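# Cap the open top of the clamped polarimeter tube

## Task

Using the reference picture called manual as the guide, close off the open upper end of the polarimeter tube held in the clamp. When finished, the tube must still stand upright in its clamp and the stand must not have been shifted. If the glass falls more than a few centimetres it counts as broken and the task fails.

## Robot and tools

ROBOT. Two six-joint arms, left_arm and right_arm. Each rides its own carriage (left_rail, right_rail) on a single floor track that runs along y at x = 0; left_rail is always the one at larger y. right_arm has a right hand and left_arm a mirrored left hand: index, middle and ring fingers plus a thumb, with rubber caps on the last 3 cm of each digit and a rigid mast sticking out near the wrist on the palm side.

FRAMES. Scene frame: fixed to the table, table top at z = 0, +z up, +x the direction the arms face, +y to their left; the table starts at x = 0.17 m. An arm's base sits at x = 0, y = its carriage's position_m, z = 0.04. Hand point frame (right hand): +z runs along the straight fingers toward the tips, +x crosses the palm away from the thumb, +y points out of the palm face (palm surface at y = -0.062 m); fingertips move toward +y as they curl. On the left hand +x points toward the thumb instead.

execute_actions(actions, cameras). Each action may hold rows, steps, until, and rail commands. rows: up to 15 rows, one per control step (1/30 s). Each row is 48 numbers in [-1, 1]: first the left arm's 24, then the right arm's 24. Per arm: dx, dy, dz, rx, ry, rz, then 16 hinge numbers (index_mcp, index_abd, index_pip, index_dip, middle_mcp, middle_abd, middle_pip, middle_dip, ring_mcp, ring_abd, ring_pip, ring_dip, thumb_cmc, thumb_axl, thumb_mcp, thumb_ipl), then current_limit and speed. The six pose numbers are offsets, not poses: measured from that arm's Hand target as it stood when the action began, in that Hand target's own axes; 1.0 equals 0.6 m or 180 degrees; rx, ry, rz form one rotation vector. Every row of one action counts from the same start, so a ramp like 0.01, 0.02, 0.03 gives a smooth push (0.01 per row is about 0.18 m/s). All zeros means stay at the Hand target. The hinge numbers are absolute goals, scaled between each joint's two stops; toward -1 the finger joints curl toward the palm, thumb_cmc swings the thumb in front of the palm. Straight values: _mcp 0.75, _abd 0.00, _pip 0.58, _dip 0.70, thumb_cmc 0.71, thumb_axl 0.68, thumb_mcp 0.23, thumb_ipl 0.17. current_limit maps -1..+1 to 0..550 mA (start +0.4); speed sets hinge speed as (speed+1)/2 of 8.5 rad/s (start -0.6). A zero is a real goal, so to leave a hand alone send back its hand_goal, hand_current_limit and hand_speed. steps: 1 to 450, default 15, at least one per row; after the last row the arm keeps heading for that row's target. until: stops the action early on rail fields, e.g. {"left_rail": {"position_status": ["!=", "moving"]}} or {"all": {"status": "ended"}}; numbers need a comparison (=, !=, <, <=, >, >=).

RAILS. Inside an action: {"left_rail": {"position_m": p}} with p an absolute y place in metres (left_rail -0.8 to 1.5, right_rail -1.5 to 0.8), plus optional speed_m_s (0.01 to 1) and acceleration_factor (0.1 to 1), or {"stop": true}. Then wait with until on position_status. Keep the carriages at least 0.78 m apart. Let a carriage arrive before aiming its hand at something.

move(target, speed, blend, stop_force, zero, blocking, cameras). target is one 48-number row or a list of up to 15 rows, same layout and same offset meaning; every row in the list counts from the same starting Hand targets. Paths are straight and do not avoid obstacles. speed: m/s, 0.002 to 3.2 (default 0.25), one value or one per target. blend: corner rounding in m. stop_force: 4 to 120 N, ends an arm's path when its wrist sensor feels that much push; omit it when backing off a contact, and do not rely on it for light loose objects. zero (default true) re-zeros before the move. blocking=false returns early; then call wait or stop before sending more. The result adds a move: line (done, off_target, held, fault, moving) and limits notes.

wait(seconds 0 to 10); stop() brakes a running move; zoom_image(camera, region [x0, y0, x1, y1], at most 504 by 504) enlarges the latest image of cam_high, cam_mat, cam_tube, cam_left_wrist or cam_right_wrist; show_instructions() shows the reference pages; zero_wrist_force(arm); finished_scene(scene) ends the scene for good.

RESULTS. end_effector_position (m) and end_effector_quat_wxyz in the scene frame, velocities, Hand target (the pose the next offsets count from), Joint positions per arm (rail in m, then shoulder pan, shoulder lift, elbow, wrist 1, 2, 3 in rad), joint torques, Wrist force and Wrist torque in the hand's axes, plus a peak line. Hand lines list per motor hand_goal, hand_measured, hand_current_ma and hand_state (moving, goal, blocked, overload). Rails report position_m, position_status (moving, done, contact_stop, time_out, stopped, stopped_with_arm, stopped_for_other_arm, stopped_for_other_carriage) and position_answer (taken or not_taken). Printed positions can be off by a few cm.

CAUTIONS. The controller limits each step's orientation change to 32 degrees. Arms are stiff: aiming even slightly past a firm contact can trigger a fault stop; a net force of roughly 150 N or the joint torque limits (wrist joints 51.3 N m) stop the arm for 10 s. Do not let the two arms or hands touch each other. A motor drawing 495 mA or more for 5 s shuts down. Hot motors (MOTOR HOT line, brakes at 85 °C) come from long stretched or straining poses. Move gently near the glass tube and its stand, never knock them, keep everything on the table, and do not let anything drop.

Each tool is called after "Request:" in YAML: its name, and indented under it one key for each argument.

Reference images:

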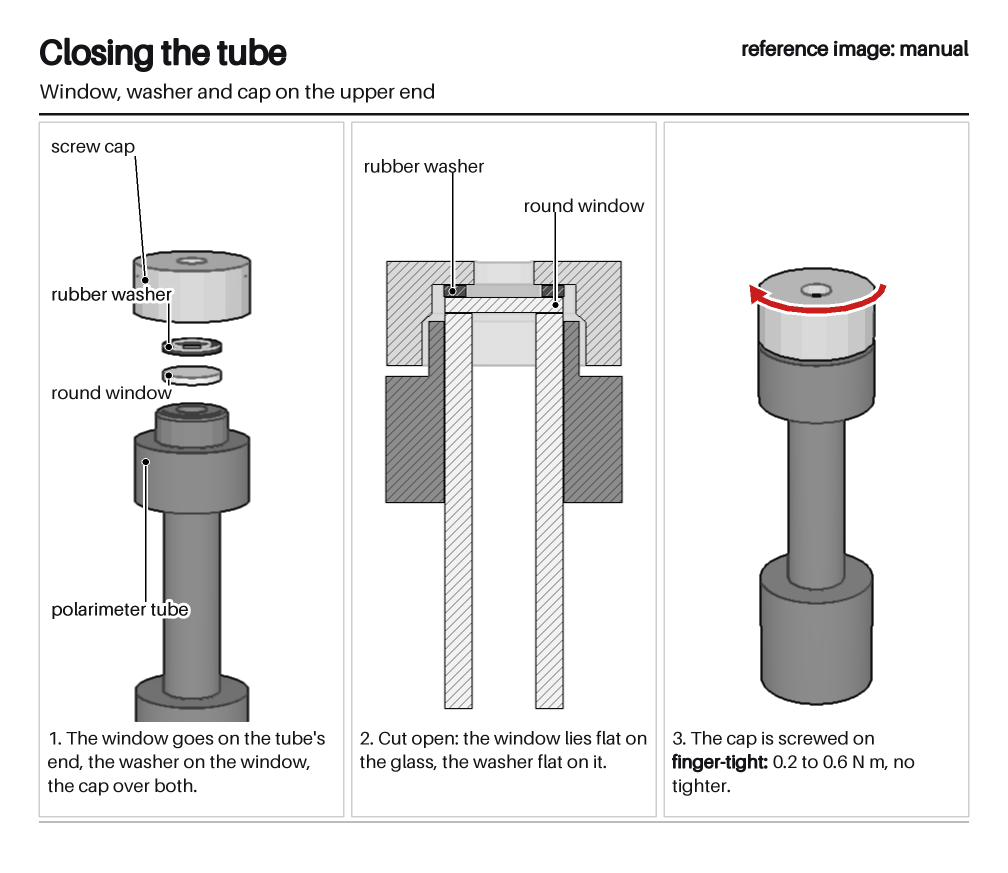

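## Session

Request:
execute_actions:
  actions: []

Scene clock: 0.00 s.
left_arm: end_effector_position=(+0.3781, +0.6398, +0.6699) hand_goal=(+0.754, +0.000, +0.576, +0.696, +0.754, +0.000, +0.576, +0.696, +0.754, +0.000, +0.576, +0.696, +0.714, +0.678, +0.226, +0.168) hand_measured=(+0.754, +0.000, +0.576, +0.696, +0.754, +0.000, +0.576, +0.696, +0.754, +0.000, +0.576, +0.696, +0.714, +0.678, +0.226, +0.168) hand_current_ma=(+0, +0, +0, +0, +0, +0, +0, +0, +0, +0, +0, +0, +0, +0, +0, +0) hand_state=(goal, goal, goal, goal, goal, goal, goal, goal, goal, goal, goal, goal, goal, goal, goal, goal) hand_current_limit=0.40 hand_speed=-0.60 end_effector_quat_wxyz=(+0.000, +1.000, +0.000, +0.000) | right_arm: end_effector_position=(+0.3781, -0.6141, +0.6699) hand_goal=(+0.754, +0.000, +0.576, +0.696, +0.754, +0.000, +0.576, +0.696, +0.754, +0.000, +0.576, +0.696, +0.714, +0.678, +0.226, +0.168) hand_measured=(+0.754, +0.000, +0.576, +0.696, +0.754, +0.000, +0.576, +0.696, +0.754, +0.000, +0.576, +0.696, +0.714, +0.678, +0.226, +0.168) hand_current_ma=(+0, +0, +0, +0, +0, +0, +0, +0, +0, +0, +0, +0, +0, +0, +0, +0) hand_state=(goal, goal, goal, goal, goal, goal, goal, goal, goal, goal, goal, goal, goal, goal, goal, goal) hand_current_limit=0.40 hand_speed=-0.60 end_effector_quat_wxyz=(+0.000, +0.000, +1.000, +0.000)
Joint positions: left_arm=[0.646 -0.281 -1.775 1.606 1.739 1.571 -1.851] | right_arm=[-0.778 -0.281 -1.775 1.606 1.739 1.571 1.29]
Joint velocities: within noise
Joint torques (N m): no reading
Wrist force (N): no reading
Wrist torque (N m): no reading
Wrist force, peak (N): no reading
Hand target: left_arm +0.3781, +0.6398, +0.6699; +0.000, +1.000, +0.000, +0.000 | right_arm +0.3781, -0.6141, +0.6699; +0.000, +0.000, +1.000, +0.000
left_rail: position_m=0.646 position_status=done
right_rail: position_m=-0.778 position_status=done

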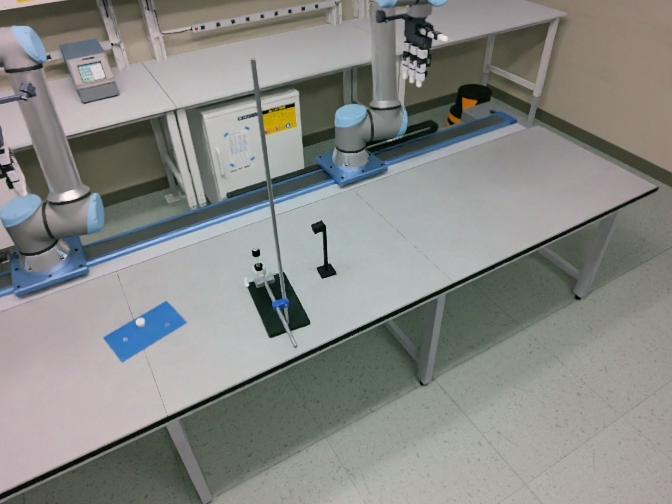

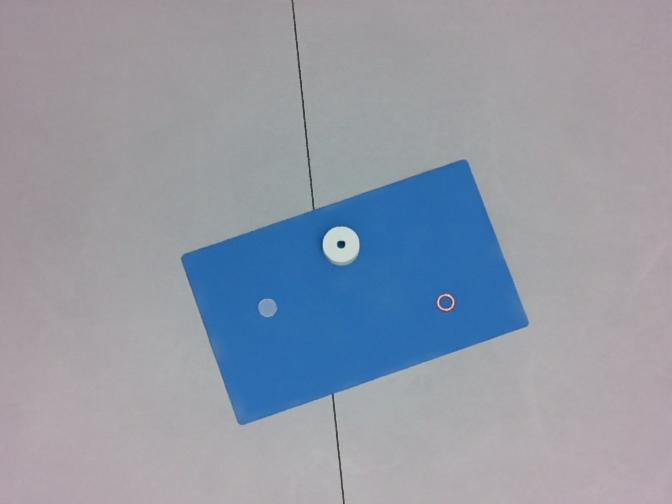

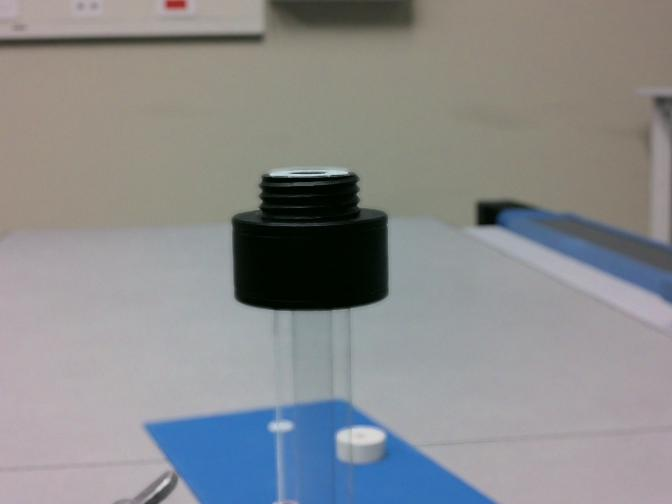

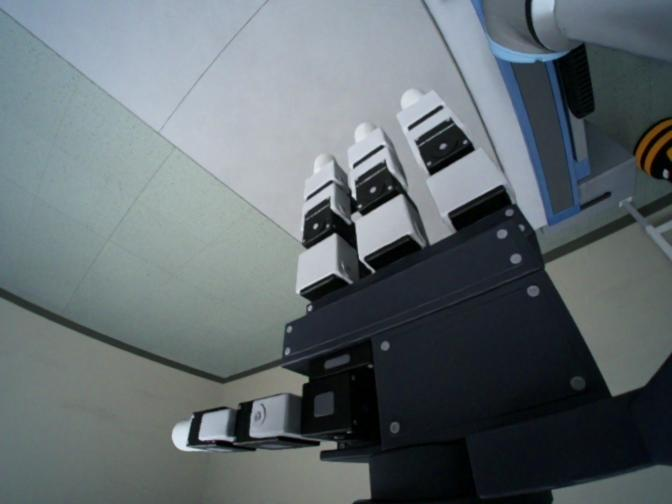

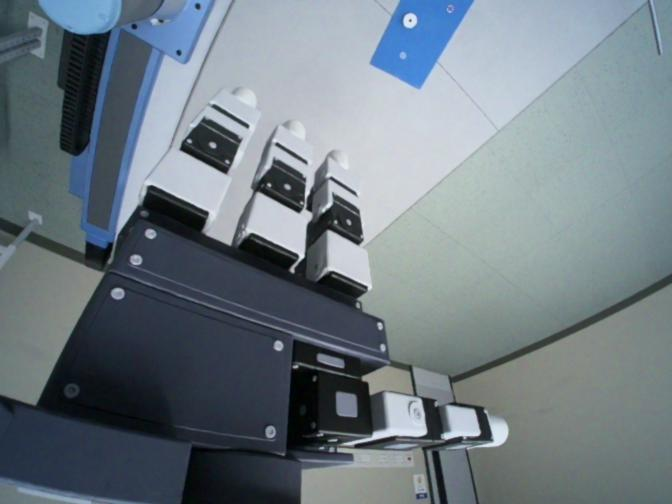

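Request:
zoom_image:
  camera: "cam_mat"
  region: [170, 150, 540, 430]

Request:
zoom_image:
  camera: "cam_high"
  region: [90, 200, 350, 395]

Request:
zoom_image:
  camera: "cam_tube"
  region: [130, 120, 480, 380]

Scaled by 1.362 from the camera's 672x504 image, which has a finer 960x720 frame.

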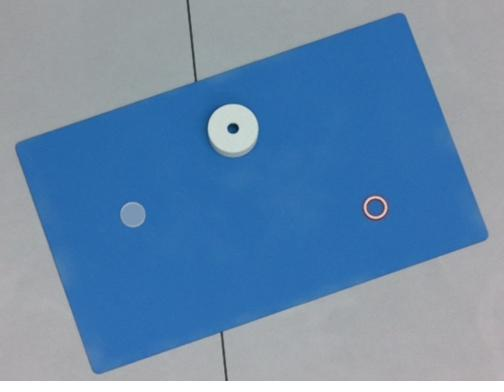

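Scaled by 1.938 from the camera's 672x504 image, which has a finer 960x720 frame.

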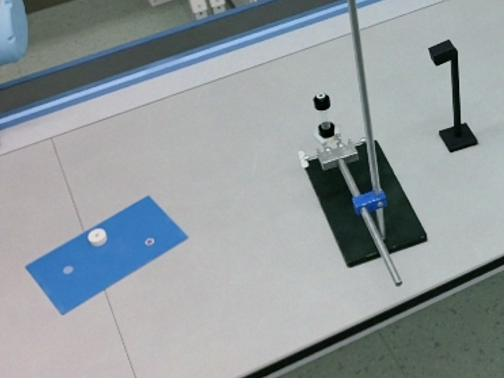

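Scaled by 1.440 from the camera's 672x504 image, which has a finer 960x720 frame.

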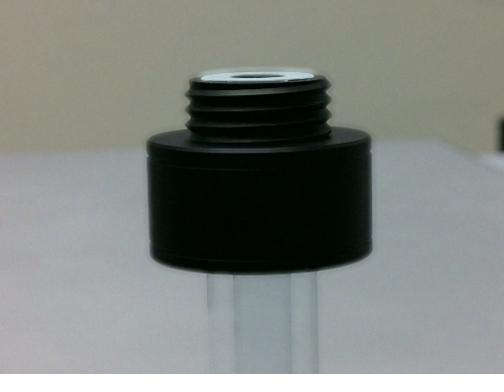

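Request:
execute_actions:
  actions:
    - {"right_rail": {"position_m": -0.5, "speed_m_s": 0.4, "acceleration_factor": 0.4}, "steps": 150, "until": {"right_rail": {"position_status": ["!=", "moving"]}}}
  cameras: ["cam_high", "cam_mat", "cam_right_wrist"]

Scene clock: 119.47 s.
left_arm: end_effector_position=(+0.3781, +0.6398, +0.6699) hand_goal=(+0.754, +0.000, +0.576, +0.696, +0.754, +0.000, +0.576, +0.696, +0.754, +0.000, +0.576, +0.696, +0.714, +0.678, +0.226, +0.168) hand_measured=(+0.754, +0.000, +0.576, +0.696, +0.754, +0.000, +0.576, +0.696, +0.754, +0.000, +0.576, +0.696, +0.714, +0.678, +0.224, +0.168) hand_current_ma=(-4, +0, +3, +0, -4, +0, +3, +0, -4, +0, +3, +0, +1, -4, -13, -2) hand_state=(goal, goal, goal, goal, goal, goal, goal, goal, goal, goal, goal, goal, goal, goal, goal, goal) hand_current_limit=0.40 hand_speed=-0.60 end_effector_quat_wxyz=(+0.000, +1.000, +0.000, +0.000) | right_arm: end_effector_position=(+0.3781, -0.3362, +0.6699) hand_goal=(+0.754, +0.000, +0.576, +0.696, +0.754, +0.000, +0.576, +0.696, +0.754, +0.000, +0.576, +0.696, +0.714, +0.678, +0.226, +0.168) hand_measured=(+0.754, +0.000, +0.576, +0.696, +0.754, +0.000, +0.576, +0.696, +0.754, +0.000, +0.576, +0.696, +0.714, +0.678, +0.224, +0.168) hand_current_ma=(+0, +0, +0, +0, +0, +0, +0, +0, +0, +0, +0, +0, +0, +0, -1, +0) hand_state=(goal, goal, goal, goal, goal, goal, goal, goal, goal, goal, goal, goal, goal, goal, goal, goal) hand_current_limit=0.40 hand_speed=-0.60 end_effector_quat_wxyz=(+0.000, +0.000, +1.000, +0.000)
Joint positions: left_arm=[0.646 -0.281 -1.775 1.606 1.739 1.571 -1.851] | right_arm=[-0.5 -0.281 -1.775 1.606 1.739 1.571 1.29]
Joint torques (N m): left_arm=[-1.57 -16.92 -35.82 4.02 -0.14 -0.03] | right_arm=[-1.27 -21.21 -38.05 4.13 -0.09 -0.03]
Wrist force (N): left_arm=[-0.1 0.5 -0.1] | right_arm=[-0.1 0.0 -0.2]
Wrist torque (N m): left_arm=[0.08 0.01 -0.02] | right_arm=[0.02 0.01 0.00]
Wrist force, peak (N): left_arm=[-0.5 0.5 0.3] | right_arm=[-0.2 1.0 0.2]
Hand target: left_arm +0.3781, +0.6398, +0.6699; +0.000, +1.000, +0.000, +0.000 | right_arm +0.3781, -0.3362, +0.6699; +0.000, +0.000, +1.000, +0.000
left_rail: position_m=0.646 position_status=done
right_rail: position_m=-0.500 speed_m_s=0.40 position_status=done
Images, in order (width x height): cam_high 672x504, cam_mat 672x504, cam_right_wrist 672x504.

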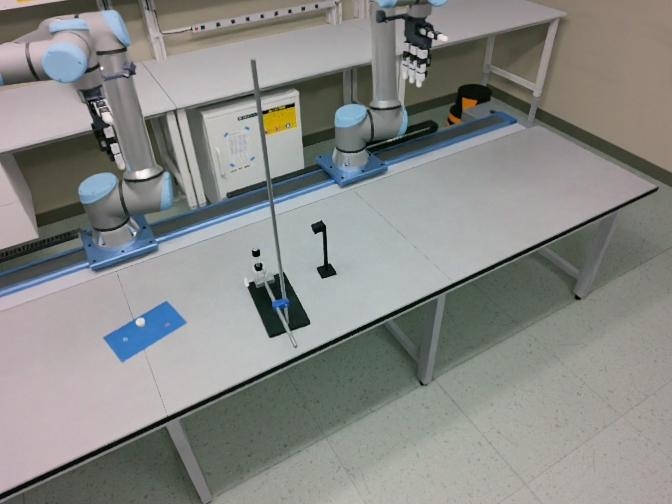

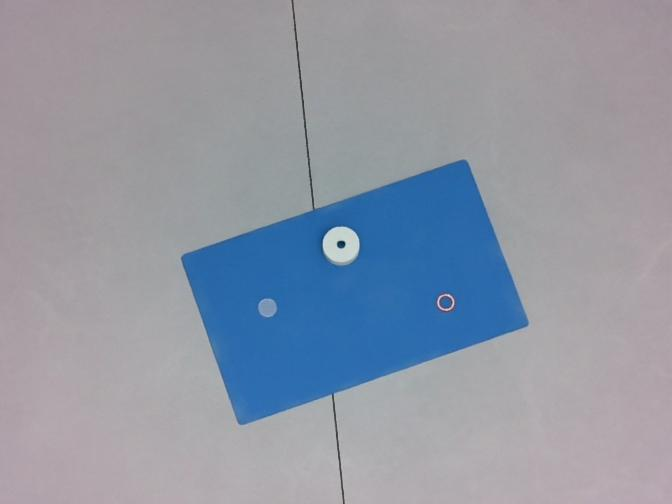

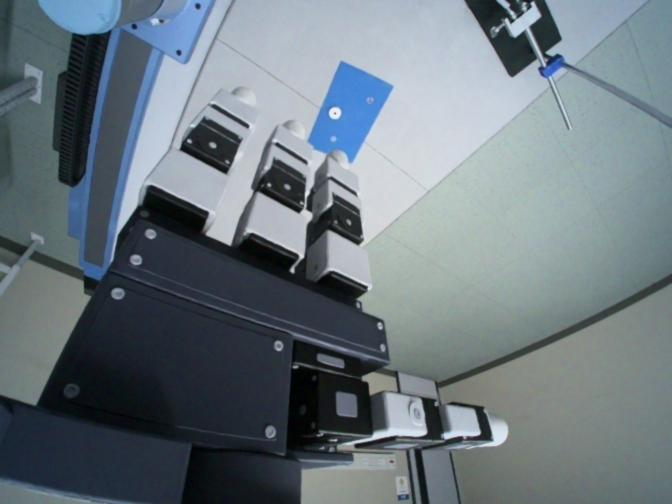

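Request:
move:
  target: [0,0,0,0,0,0,0.754,0,0.576,0.696,0.754,0,0.576,0.696,0.754,0,0.576,0.696,0.714,0.678,0.226,0.168,0.4,-0.6,-0.298,-0.228,0.617,0,0,0,0.754,0,0.576,0.696,0.754,0,0.576,0.696,0.754,0,0.576,0.696,-0.571,0.678,0.226,0.168,0.4,-0.6]
  speed: 0.25
  cameras: ["cam_high", "cam_mat", "cam_right_wrist"]

Scene clock: 130.23 s.
left_arm: end_effector_position=(+0.3781, +0.6398, +0.6699) hand_goal=(+0.754, +0.000, +0.576, +0.696, +0.754, +0.000, +0.576, +0.696, +0.754, +0.000, +0.576, +0.696, +0.714, +0.678, +0.226, +0.168) hand_measured=(+0.754, +0.000, +0.576, +0.696, +0.754, +0.000, +0.576, +0.696, +0.754, +0.000, +0.576, +0.696, +0.714, +0.678, +0.224, +0.168) hand_current_ma=(-4, +0, +3, +0, -4, +0, +3, +0, -4, +0, +3, +0, +1, -4, -13, -2) hand_state=(goal, goal, goal, goal, goal, goal, goal, goal, goal, goal, goal, goal, goal, goal, goal, goal) hand_current_limit=0.40 hand_speed=-0.60 end_effector_quat_wxyz=(+0.000, +1.000, +0.000, +0.000) | right_arm: end_effector_position=(+0.5568, -0.4729, +0.2999) hand_goal=(+0.754, +0.000, +0.576, +0.696, +0.754, +0.000, +0.576, +0.696, +0.754, +0.000, +0.576, +0.696, -0.570, +0.678, +0.226, +0.168) hand_measured=(+0.754, +0.000, +0.576, +0.696, +0.754, +0.000, +0.576, +0.696, +0.754, +0.000, +0.576, +0.696, -0.568, +0.678, +0.224, +0.168) hand_current_ma=(+0, +0, +0, +0, +0, +0, +0, +0, +0, +0, +0, +0, +1, +0, -1, +0) hand_state=(goal, goal, goal, goal, goal, goal, goal, goal, goal, goal, goal, goal, goal, goal, goal, goal) hand_current_limit=0.40 hand_speed=-0.60 end_effector_quat_wxyz=(+0.000, +0.000, +1.000, +0.000)
Joint positions: left_arm=[0.646 -0.281 -1.775 1.606 1.739 1.571 -1.851] | right_arm=[-0.5 -0.438 -1.363 1.863 1.071 1.571 1.133]
Joint torques (N m): left_arm=[-0.98 -17.77 -35.37 4.1 -0.21 -0.18] | right_arm=[-17.19 -39.39 -39.97 1 -2.64 -2.38]
Wrist force (N): left_arm=[0.0 0.3 0.0] | right_arm=[-0.7 0.1 0.9]
Wrist torque (N m): left_arm=[0.04 0.00 -0.01] | right_arm=[-0.08 0.18 0.13]
Wrist force, peak (N): left_arm=[-0.7 0.3 -0.3] | right_arm=[-1.4 -0.4 2.0]
Hand target: left_arm +0.3781, +0.6398, +0.6699; +0.000, +1.000, +0.000, +0.000 | right_arm +0.5569, -0.4730, +0.2997; +0.000, +0.000, +1.000, +0.000
Off the commanded pose: left_arm 0.000 m, 0 deg | right_arm 0.000 m, 0 deg.
left_rail: position_m=0.646 position_status=done
right_rail: position_m=-0.500 speed_m_s=0.40 position_status=done
move: done
Images, in order (width x height): cam_high 672x504, cam_mat 672x504, cam_right_wrist 672x504.

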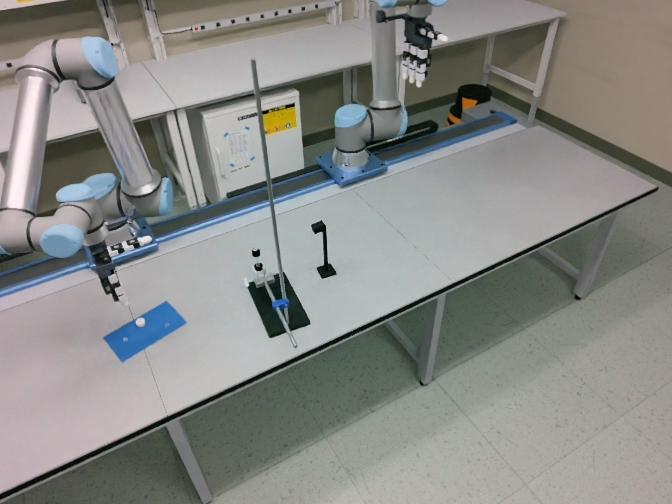

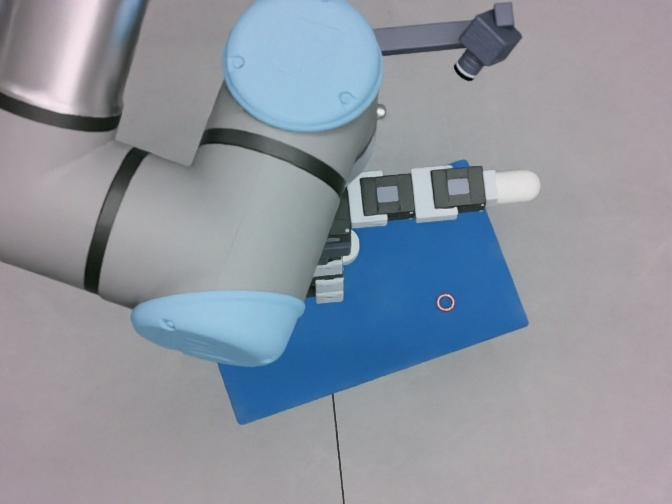

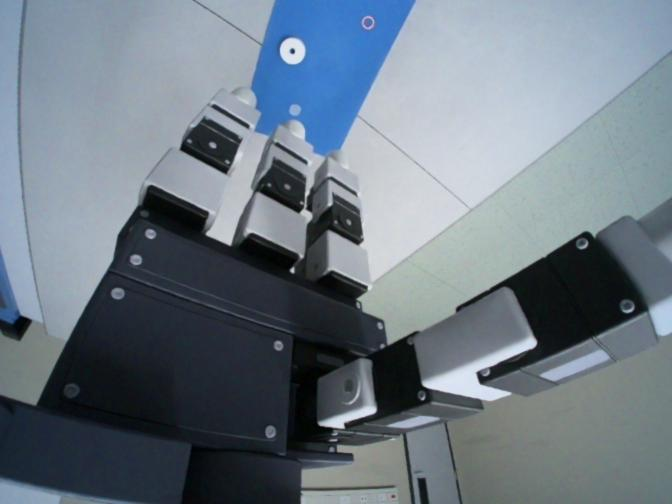

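Request:
move:
  target: [0,0,0,0,0,0,0.754,0,0.576,0.696,0.754,0,0.576,0.696,0.754,0,0.576,0.696,0.714,0.678,0.226,0.168,0.4,-0.6,0,0,0.2,0,0,0,0.754,0,0.576,0.696,0.754,0,0.576,0.696,0.754,0,0.576,0.696,-0.571,0.678,0.226,0.168,0.4,-0.6]
  speed: 0.15
  stop_force: 8
  cameras: ["cam_high", "cam_right_wrist"]

Request:
zoom_image:
  camera: "cam_right_wrist"
  region: [180, 40, 440, 235]

Request:
zoom_image:
  camera: "cam_high"
  region: [60, 220, 220, 380]

Scene clock: 166.37 s.
left_arm: end_effector_position=(+0.3781, +0.6398, +0.6699) hand_goal=(+0.754, +0.000, +0.576, +0.696, +0.754, +0.000, +0.576, +0.696, +0.754, +0.000, +0.576, +0.696, +0.714, +0.678, +0.226, +0.168) hand_measured=(+0.754, +0.000, +0.576, +0.696, +0.754, +0.000, +0.576, +0.696, +0.754, +0.000, +0.576, +0.696, +0.714, +0.678, +0.224, +0.168) hand_current_ma=(-4, +0, +3, +0, -4, +0, +3, +0, -4, +0, +3, +0, +1, -4, -13, -2) hand_state=(goal, goal, goal, goal, goal, goal, goal, goal, goal, goal, goal, goal, goal, goal, goal, goal) hand_current_limit=0.40 hand_speed=-0.60 end_effector_quat_wxyz=(+0.000, +1.000, +0.000, +0.000) | right_arm: end_effector_position=(+0.5569, -0.4730, +0.1797) hand_goal=(+0.754, +0.000, +0.576, +0.696, +0.754, +0.000, +0.576, +0.696, +0.754, +0.000, +0.576, +0.696, -0.570, +0.678, +0.226, +0.168) hand_measured=(+0.754, +0.000, +0.576, +0.696, +0.754, +0.000, +0.576, +0.696, +0.754, +0.000, +0.576, +0.696, -0.568, +0.678, +0.224, +0.168) hand_current_ma=(+0, +0, +0, +0, +0, +0, +0, +0, +0, +0, +0, +0, +1, +0, -1, +0) hand_state=(goal, goal, goal, goal, goal, goal, goal, goal, goal, goal, goal, goal, goal, goal, goal, goal) hand_current_limit=0.40 hand_speed=-0.60 end_effector_quat_wxyz=(+0.000, +0.000, +1.000, +0.000)
Joint positions: left_arm=[0.646 -0.281 -1.775 1.606 1.739 1.571 -1.851] | right_arm=[-0.5 -0.438 -1.244 1.959 0.856 1.571 1.133]
Joint torques (N m): left_arm=[-1.51 -16.95 -35.6 4.3 -0.33 -0.2] | right_arm=[14.55 -44.13 -20.73 1.52 -2.82 2.68]
Wrist force (N): left_arm=[-0.4 0.4 0.1] | right_arm=[-1.0 0.5 0.5]
Wrist torque (N m): left_arm=[0.04 0.05 -0.05] | right_arm=[0.07 0.23 0.09]
Wrist force, peak (N): left_arm=[-0.7 0.3 0.2] | right_arm=[-1.3 0.7 1.9]
Hand target: left_arm +0.3781, +0.6398, +0.6699; +0.000, +1.000, +0.000, +0.000 | right_arm +0.5569, -0.4730, +0.1797; +0.000, +0.000, +1.000, +0.000
Off the commanded pose: left_arm 0.000 m, 0 deg | right_arm 0.000 m, 0 deg.
left_rail: position_m=0.646 position_status=done
right_rail: position_m=-0.500 speed_m_s=0.40 position_status=done
move: done
Images, in order (width x height): cam_high 672x504, cam_right_wrist 672x504.

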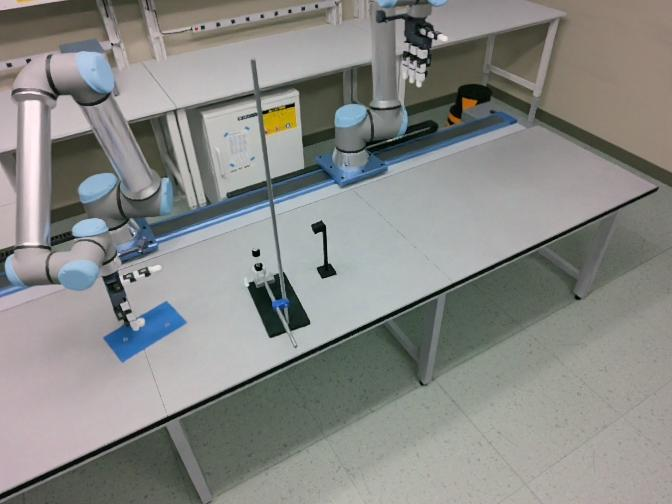

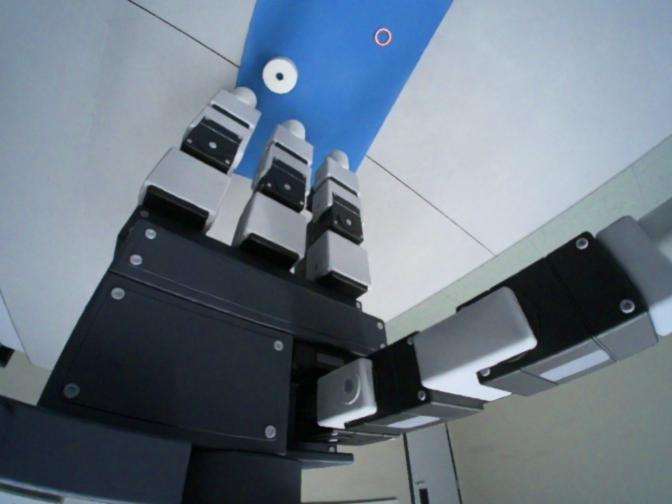

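Scaled by 1.938 from the camera's 672x504 image, which has a finer 960x720 frame.

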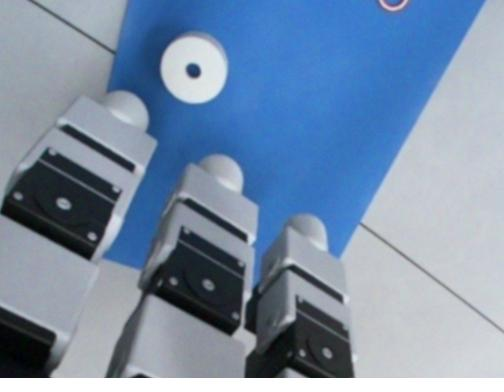

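Scaled by 3.150 from the camera's 672x504 image, which has a finer 960x720 frame.

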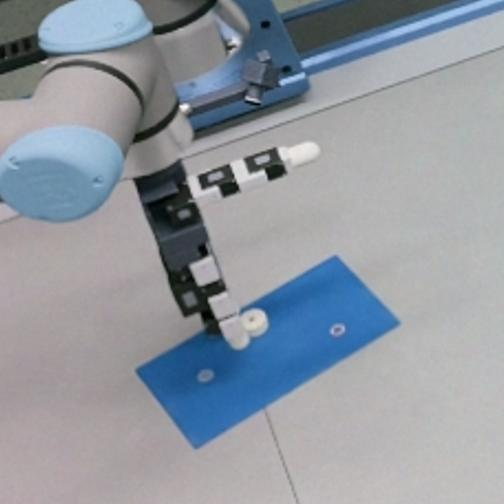

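Request:
move:
  target: [0,0,0,0,0,0,0.754,0,0.576,0.696,0.754,0,0.576,0.696,0.754,0,0.576,0.696,0.714,0.678,0.226,0.168,0.4,-0.6,0,-0.0667,0,0,0,0,0.754,0,0.576,0.696,0.754,0,0.576,0.696,0.754,0,0.576,0.696,-0.571,0.678,0.226,0.168,0.4,-0.6]
  speed: 0.15
  stop_force: 8
  cameras: ["cam_high", "cam_right_wrist"]

Request:
zoom_image:
  camera: "cam_right_wrist"
  region: [180, 40, 440, 235]

Request:
zoom_image:
  camera: "cam_high"
  region: [60, 260, 220, 380]

Scene clock: 184.67 s.
left_arm: end_effector_position=(+0.3781, +0.6398, +0.6699) hand_goal=(+0.754, +0.000, +0.576, +0.696, +0.754, +0.000, +0.576, +0.696, +0.754, +0.000, +0.576, +0.696, +0.714, +0.678, +0.226, +0.168) hand_measured=(+0.754, +0.000, +0.576, +0.696, +0.754, +0.000, +0.576, +0.696, +0.754, +0.000, +0.576, +0.696, +0.714, +0.678, +0.224, +0.168) hand_current_ma=(-4, +0, +3, +0, -4, +0, +3, +0, -4, +0, +3, +0, +1, -4, -13, -2) hand_state=(goal, goal, goal, goal, goal, goal, goal, goal, goal, goal, goal, goal, goal, goal, goal, goal) hand_current_limit=0.40 hand_speed=-0.60 end_effector_quat_wxyz=(+0.000, +1.000, +0.000, +0.000) | right_arm: end_effector_position=(+0.5569, -0.5130, +0.1797) hand_goal=(+0.754, +0.000, +0.576, +0.696, +0.754, +0.000, +0.576, +0.696, +0.754, +0.000, +0.576, +0.696, -0.570, +0.678, +0.226, +0.168) hand_measured=(+0.754, +0.000, +0.576, +0.696, +0.754, +0.000, +0.576, +0.696, +0.754, +0.000, +0.576, +0.696, -0.568, +0.678, +0.224, +0.168) hand_current_ma=(+0, +0, +0, +0, +0, +0, +0, +0, +0, +0, +0, +0, +1, +0, -1, +0) hand_state=(goal, goal, goal, goal, goal, goal, goal, goal, goal, goal, goal, goal, goal, goal, goal, goal) hand_current_limit=0.40 hand_speed=-0.60 end_effector_quat_wxyz=(+0.000, +0.000, +1.000, +0.000)
Joint positions: left_arm=[0.646 -0.281 -1.775 1.606 1.739 1.571 -1.851] | right_arm=[-0.5 -0.508 -1.236 1.947 0.859 1.571 1.063]
Joint torques (N m): left_arm=[-1.69 -16.86 -35.77 4 -0.44 -0.12] | right_arm=[-15.76 -44.94 -34.88 6.89 -2.81 -2.38]
Wrist force (N): left_arm=[-0.3 0.3 -0.4] | right_arm=[-0.8 0.2 -0.2]
Wrist torque (N m): left_arm=[0.08 0.03 -0.03] | right_arm=[0.07 0.24 0.14]
Wrist force, peak (N): left_arm=[-0.7 0.4 0.0] | right_arm=[-1.3 1.6 0.1]
Hand target: left_arm +0.3781, +0.6398, +0.6699; +0.000, +1.000, +0.000, +0.000 | right_arm +0.5569, -0.5130, +0.1797; +0.000, +0.000, +1.000, +0.000
Off the commanded pose: left_arm 0.000 m, 0 deg | right_arm 0.000 m, 0 deg.
left_rail: position_m=0.646 position_status=done
right_rail: position_m=-0.500 speed_m_s=0.40 position_status=done
move: done
Images, in order (width x height): cam_high 672x504, cam_right_wrist 672x504.

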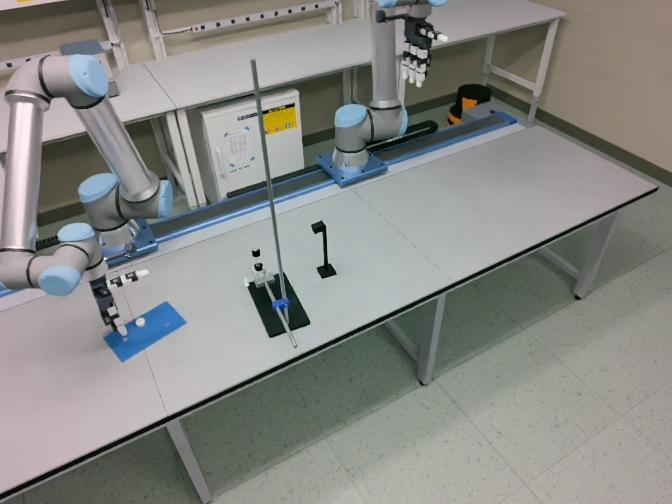

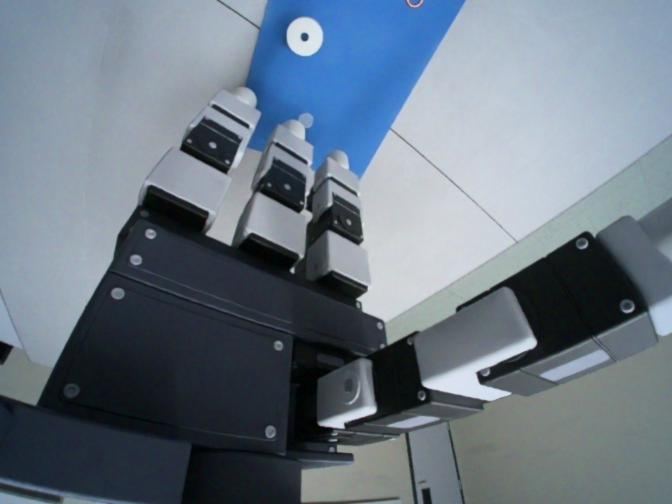

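Scaled by 1.938 from the camera's 672x504 image, which has a finer 960x720 frame.

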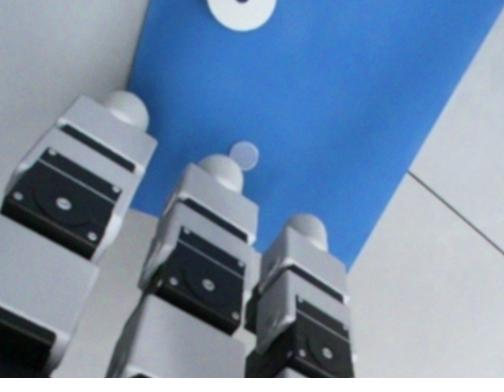

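Scaled by 3.150 from the camera's 672x504 image, which has a finer 960x720 frame.

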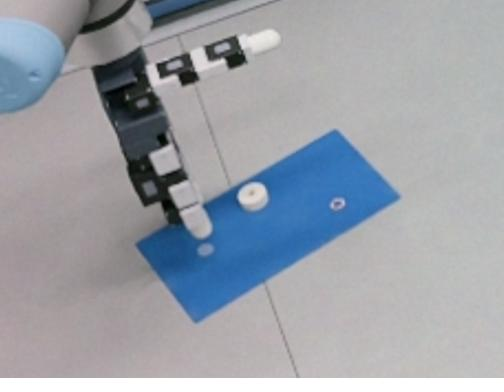

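Request:
move:
  target: [0,0,0,0,0,0,0.754,0,0.576,0.696,0.754,0,0.576,0.696,0.754,0,0.576,0.696,0.714,0.678,0.226,0.168,0.4,-0.6,0.0117,-0.0167,0.0583,0,0,0,0.754,0,0.576,0.696,0.754,0,0.576,0.696,0.754,0,0.576,0.696,-0.571,0.678,0.226,0.168,0.4,-0.6]
  speed: 0.1
  stop_force: 8
  cameras: ["cam_high", "cam_right_wrist"]

Request:
zoom_image:
  camera: "cam_right_wrist"
  region: [220, 80, 400, 215]

Request:
zoom_image:
  camera: "cam_high"
  region: [60, 260, 220, 380]

Scene clock: 213.33 s.
left_arm: end_effector_position=(+0.3781, +0.6398, +0.6699) hand_goal=(+0.754, +0.000, +0.576, +0.696, +0.754, +0.000, +0.576, +0.696, +0.754, +0.000, +0.576, +0.696, +0.714, +0.678, +0.226, +0.168) hand_measured=(+0.754, +0.000, +0.576, +0.696, +0.754, +0.000, +0.576, +0.696, +0.754, +0.000, +0.576, +0.696, +0.714, +0.678, +0.224, +0.168) hand_current_ma=(-4, +0, +3, +0, -4, +0, +3, +0, -4, +0, +3, +0, +1, -4, -13, -2) hand_state=(goal, goal, goal, goal, goal, goal, goal, goal, goal, goal, goal, goal, goal, goal, goal, goal) hand_current_limit=0.40 hand_speed=-0.60 end_effector_quat_wxyz=(+0.000, +1.000, +0.000, +0.000) | right_arm: end_effector_position=(+0.5499, -0.5230, +0.1448) hand_goal=(+0.754, +0.000, +0.576, +0.696, +0.754, +0.000, +0.576, +0.696, +0.754, +0.000, +0.576, +0.696, -0.570, +0.678, +0.226, +0.168) hand_measured=(+0.754, +0.000, +0.576, +0.696, +0.754, +0.000, +0.576, +0.696, +0.754, +0.000, +0.576, +0.696, -0.568, +0.678, +0.224, +0.168) hand_current_ma=(+0, +0, +0, +0, +0, +0, +0, +0, +0, +0, +0, +0, +1, +0, -1, +0) hand_state=(goal, goal, goal, goal, goal, goal, goal, goal, goal, goal, goal, goal, goal, goal, goal, goal) hand_current_limit=0.40 hand_speed=-0.60 end_effector_quat_wxyz=(+0.000, +0.000, +1.000, +0.000)
Joint positions: left_arm=[0.646 -0.281 -1.775 1.606 1.739 1.571 -1.851] | right_arm=[-0.5 -0.532 -1.201 1.978 0.794 1.571 1.039]
Joint torques (N m): left_arm=[-2.03 -16.99 -35.36 4.09 -0.52 -0.14] | right_arm=[-15.8 -46.41 -18.57 1.31 -1.86 -2.49]
Wrist force (N): left_arm=[-0.2 0.4 -0.2] | right_arm=[-0.6 0.1 -0.3]
Wrist torque (N m): left_arm=[0.08 0.02 -0.03] | right_arm=[0.03 0.25 0.10]
Wrist force, peak (N): left_arm=[-0.6 0.5 0.3] | right_arm=[-1.5 0.4 0.2]
Hand target: left_arm +0.3781, +0.6398, +0.6699; +0.000, +1.000, +0.000, +0.000 | right_arm +0.5499, -0.5230, +0.1448; +0.000, +0.000, +1.000, +0.000
Off the commanded pose: left_arm 0.000 m, 0 deg | right_arm 0.000 m, 0 deg.
left_rail: position_m=0.646 position_status=done
right_rail: position_m=-0.500 speed_m_s=0.40 position_status=done
move: done
Images, in order (width x height): cam_high 672x504, cam_right_wrist 672x504.

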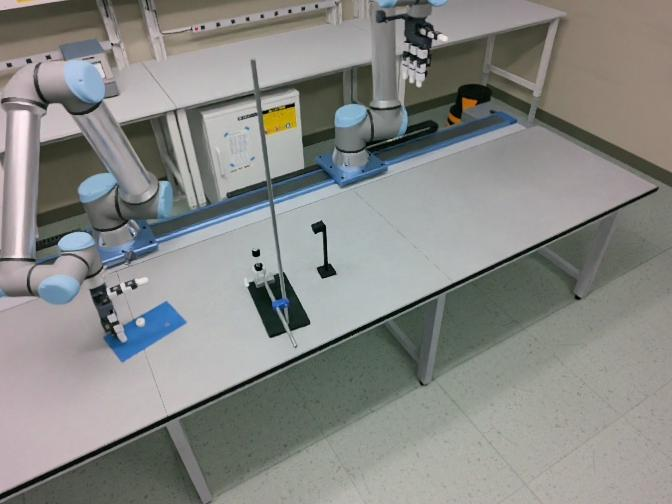

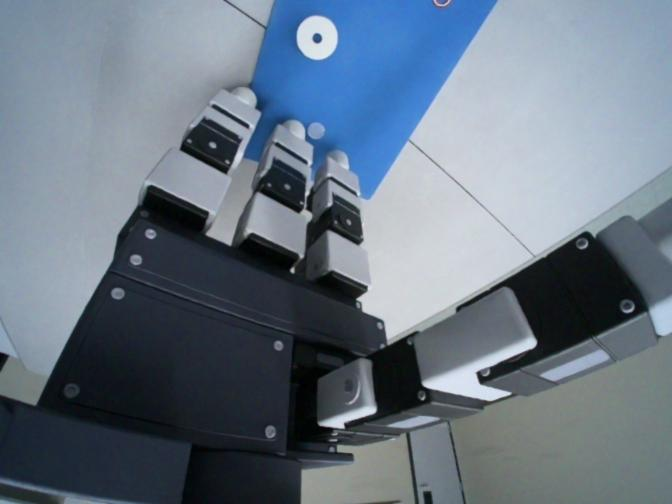

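Scaled by 2.800 from the camera's 672x504 image, which has a finer 960x720 frame.

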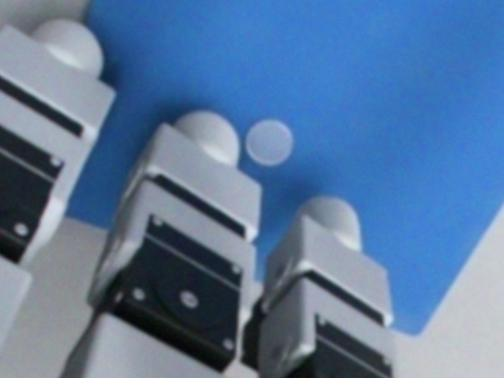

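Scaled by 3.150 from the camera's 672x504 image, which has a finer 960x720 frame.

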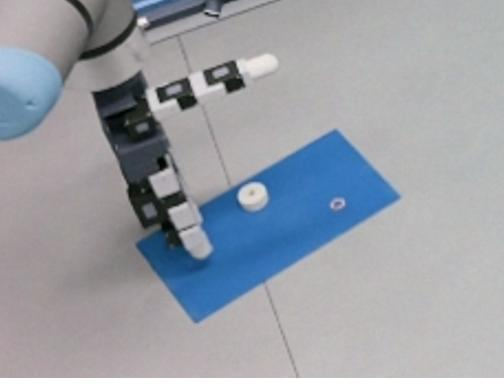

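Request:
move:
  target: [0,0,0,0,0,0,0.754,0,0.576,0.696,0.754,0,0.576,0.696,0.754,0,0.576,0.696,0.714,0.678,0.226,0.168,0.4,-0.6,-0.002,-0.002,0.0533,0,0,0,0.754,0,0.576,0.696,0.754,0,0.576,0.696,0.754,0,0.576,0.696,-0.571,0.678,0.226,0.168,0.4,-0.6]
  speed: 0.012
  stop_force: 5
  cameras: ["cam_high", "cam_right_wrist"]

Request:
zoom_image:
  camera: "cam_right_wrist"
  region: [220, 80, 400, 215]

Scene clock: 224.63 s.
left_arm: end_effector_position=(+0.3781, +0.6398, +0.6699) hand_goal=(+0.754, +0.000, +0.576, +0.696, +0.754, +0.000, +0.576, +0.696, +0.754, +0.000, +0.576, +0.696, +0.714, +0.678, +0.226, +0.168) hand_measured=(+0.754, +0.000, +0.576, +0.696, +0.754, +0.000, +0.576, +0.696, +0.754, +0.000, +0.576, +0.696, +0.714, +0.678, +0.224, +0.168) hand_current_ma=(-4, +0, +3, +0, -4, +0, +3, +0, -4, +0, +3, +0, +1, -4, -13, -2) hand_state=(goal, goal, goal, goal, goal, goal, goal, goal, goal, goal, goal, goal, goal, goal, goal, goal) hand_current_limit=0.40 hand_speed=-0.60 end_effector_quat_wxyz=(+0.000, +1.000, +0.000, +0.000) | right_arm: end_effector_position=(+0.5506, -0.5237, +0.1255) hand_goal=(+0.754, +0.000, +0.576, +0.696, +0.754, +0.000, +0.576, +0.696, +0.754, +0.000, +0.576, +0.696, -0.570, +0.678, +0.226, +0.168) hand_measured=(+0.754, +0.000, +0.576, +0.696, +0.754, +0.000, +0.576, +0.696, +0.754, +0.000, +0.576, +0.696, -0.568, +0.678, +0.224, +0.168) hand_current_ma=(+0, +0, +0, +0, +0, +0, +0, +0, +0, +0, +0, +0, +1, +0, -1, +0) hand_state=(goal, goal, goal, goal, goal, goal, goal, goal, goal, goal, goal, goal, goal, goal, goal, goal) hand_current_limit=0.40 hand_speed=-0.60 end_effector_quat_wxyz=(+0.000, +0.000, +1.000, +0.000)
Joint positions: left_arm=[0.646 -0.281 -1.775 1.606 1.739 1.571 -1.851] | right_arm=[-0.5 -0.532 -1.175 1.986 0.76 1.571 1.039]
Joint torques (N m): left_arm=[-1.92 -16.16 -35.44 4.07 -0.77 -0.11] | right_arm=[-8.98 -72.43 -29.59 6.16 -2.2 -0.97]
Wrist force (N): left_arm=[-0.4 0.2 0.0] | right_arm=[-0.9 0.3 -6.3]
Wrist torque (N m): left_arm=[0.03 0.05 -0.04] | right_arm=[0.54 0.29 0.07]
Wrist force, peak (N): left_arm=[-0.7 0.7 -0.2] | right_arm=[-0.2 -0.6 -18.3]
Hand target: left_arm +0.3781, +0.6398, +0.6699; +0.000, +1.000, +0.000, +0.000 | right_arm +0.5506, -0.5237, +0.1255; +0.000, +0.000, +1.000, +0.000 (not the last commanded pose)
Off the commanded pose: left_arm 0.000 m, 0 deg | right_arm 0.013 m, 0 deg.
left_rail: position_m=0.646 position_status=done
right_rail: position_m=-0.500 speed_m_s=0.40 position_status=done
move: contact (right_arm)
Images, in order (width x height): cam_high 672x504, cam_right_wrist 672x504.

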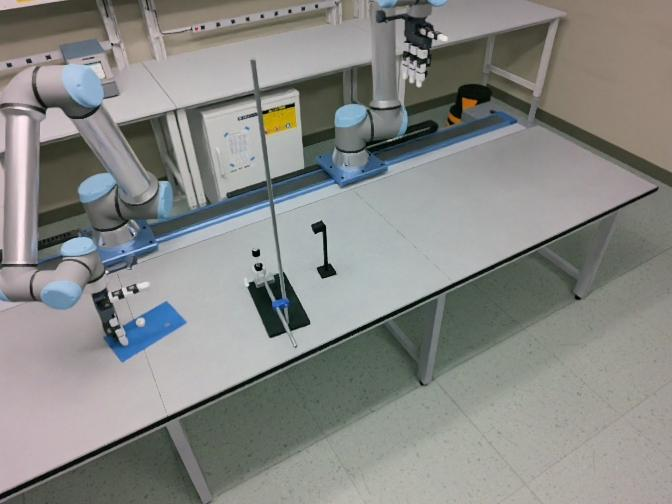

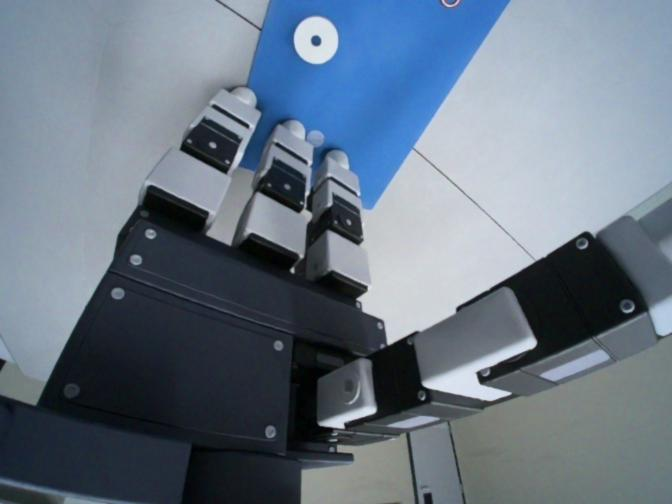

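Scaled by 2.800 from the camera's 672x504 image, which has a finer 960x720 frame.

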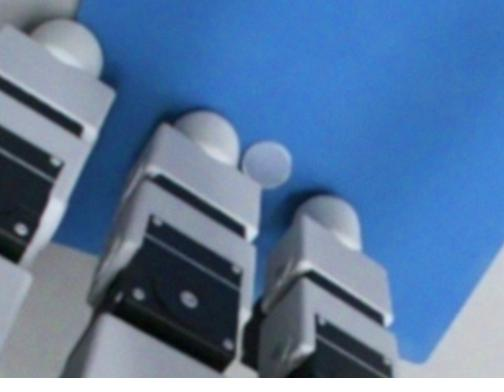

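Request:
execute_actions:
  actions:
    - {"rows": [[0,0,0,0,0,0,0.754,0,0.576,0.696,0.754,0,0.576,0.696,0.754,0,0.576,0.696,0.714,0.678,0.226,0.168,0.4,-0.6,0,0,-0.0012,0,0,0,0.754,0,0.576,0.696,0.754,0,0.576,0.696,0.98,0,0.576,0.696,-0.571,0.678,0.226,0.168,0.4,-0.9]], "steps": 30}
    - {"rows": [[0,0,0,0,0,0,0.754,0,0.576,0.696,0.754,0,0.576,0.696,0.754,0,0.576,0.696,0.714,0.678,0.226,0.168,0.4,-0.6,0,0,0,0,0,0,0.754,-0.12,0.576,0.696,0.754,0.12,0.576,0.696,0.98,0,0.576,0.696,-0.571,0.678,0.226,0.168,0.4,-0.95]], "steps": 45}
  cameras: ["cam_right_wrist"]

Request:
zoom_image:
  camera: "cam_right_wrist"
  region: [220, 80, 400, 215]

Scene clock: 237.97 s.
left_arm: end_effector_position=(+0.3781, +0.6398, +0.6699) hand_goal=(+0.754, +0.000, +0.576, +0.696, +0.754, +0.000, +0.576, +0.696, +0.754, +0.000, +0.576, +0.696, +0.714, +0.678, +0.226, +0.168) hand_measured=(+0.754, +0.000, +0.576, +0.696, +0.754, +0.000, +0.576, +0.696, +0.754, +0.000, +0.576, +0.696, +0.714, +0.678, +0.224, +0.168) hand_current_ma=(-4, +0, +3, +0, -4, +0, +3, +0, -4, +0, +3, +0, +1, -4, -13, -2) hand_state=(goal, goal, goal, goal, goal, goal, goal, goal, goal, goal, goal, goal, goal, goal, goal, goal) hand_current_limit=0.40 hand_speed=-0.60 end_effector_quat_wxyz=(+0.000, +1.000, +0.000, +0.000) | right_arm: end_effector_position=(+0.5506, -0.5237, +0.1262) hand_goal=(+0.754, -0.120, +0.576, +0.696, +0.754, +0.120, +0.576, +0.696, +0.980, +0.000, +0.576, +0.696, -0.570, +0.678, +0.226, +0.168) hand_measured=(+0.754, -0.094, +0.576, +0.696, +0.754, +0.094, +0.576, +0.696, +0.970, +0.000, +0.576, +0.696, -0.568, +0.678, +0.224, +0.168) hand_current_ma=(+0, +27, +0, +0, +0, -28, +0, +0, -10, +0, +0, +0, +1, +0, -1, +0) hand_state=(goal, blocked, goal, goal, goal, blocked, goal, goal, goal, goal, goal, goal, goal, goal, goal, goal) hand_current_limit=0.40 hand_speed=-0.95 end_effector_quat_wxyz=(+0.000, +0.000, +1.000, +0.000)
Joint positions: left_arm=[0.646 -0.281 -1.775 1.606 1.739 1.571 -1.851] | right_arm=[-0.5 -0.532 -1.176 1.985 0.762 1.571 1.039]
Joint torques (N m): left_arm=[-1.77 -16.95 -35.11 4.35 -0.72 -0.12] | right_arm=[11.49 -76.43 -32.1 6.63 -2.2 1.96]
Wrist force (N): left_arm=[-0.6 0.0 -0.2] | right_arm=[-0.8 -0.2 -0.1]
Wrist torque (N m): left_arm=[0.02 0.07 -0.04] | right_arm=[-0.01 0.27 0.06]
Wrist force, peak (N): left_arm=[-0.7 0.5 0.1] | right_arm=[-0.9 -0.3 -6.9]
Hand target: left_arm +0.3781, +0.6398, +0.6699; +0.000, +1.000, +0.000, +0.000 | right_arm +0.5506, -0.5237, +0.1262; +0.000, +0.000, +1.000, +0.000
Off the commanded pose: left_arm 0.000 m, 0 deg | right_arm 0.000 m, 0 deg.
left_rail: position_m=0.646 position_status=done
right_rail: position_m=-0.500 speed_m_s=0.40 position_status=done
Images, in order (width x height): cam_right_wrist 672x504.

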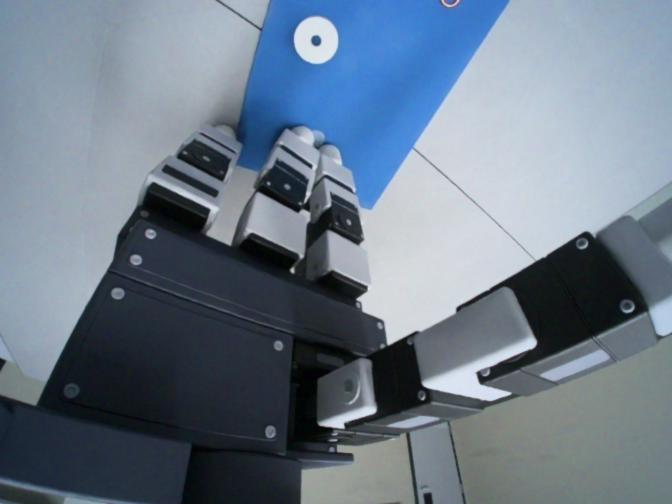

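Scaled by 2.800 from the camera's 672x504 image, which has a finer 960x720 frame.

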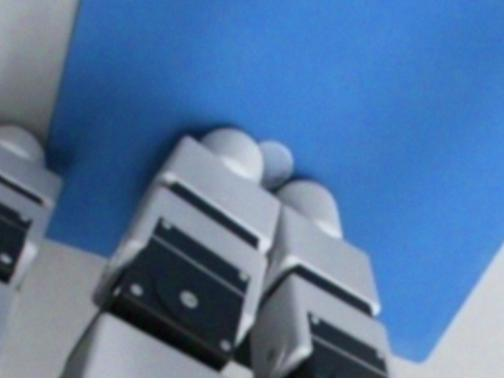

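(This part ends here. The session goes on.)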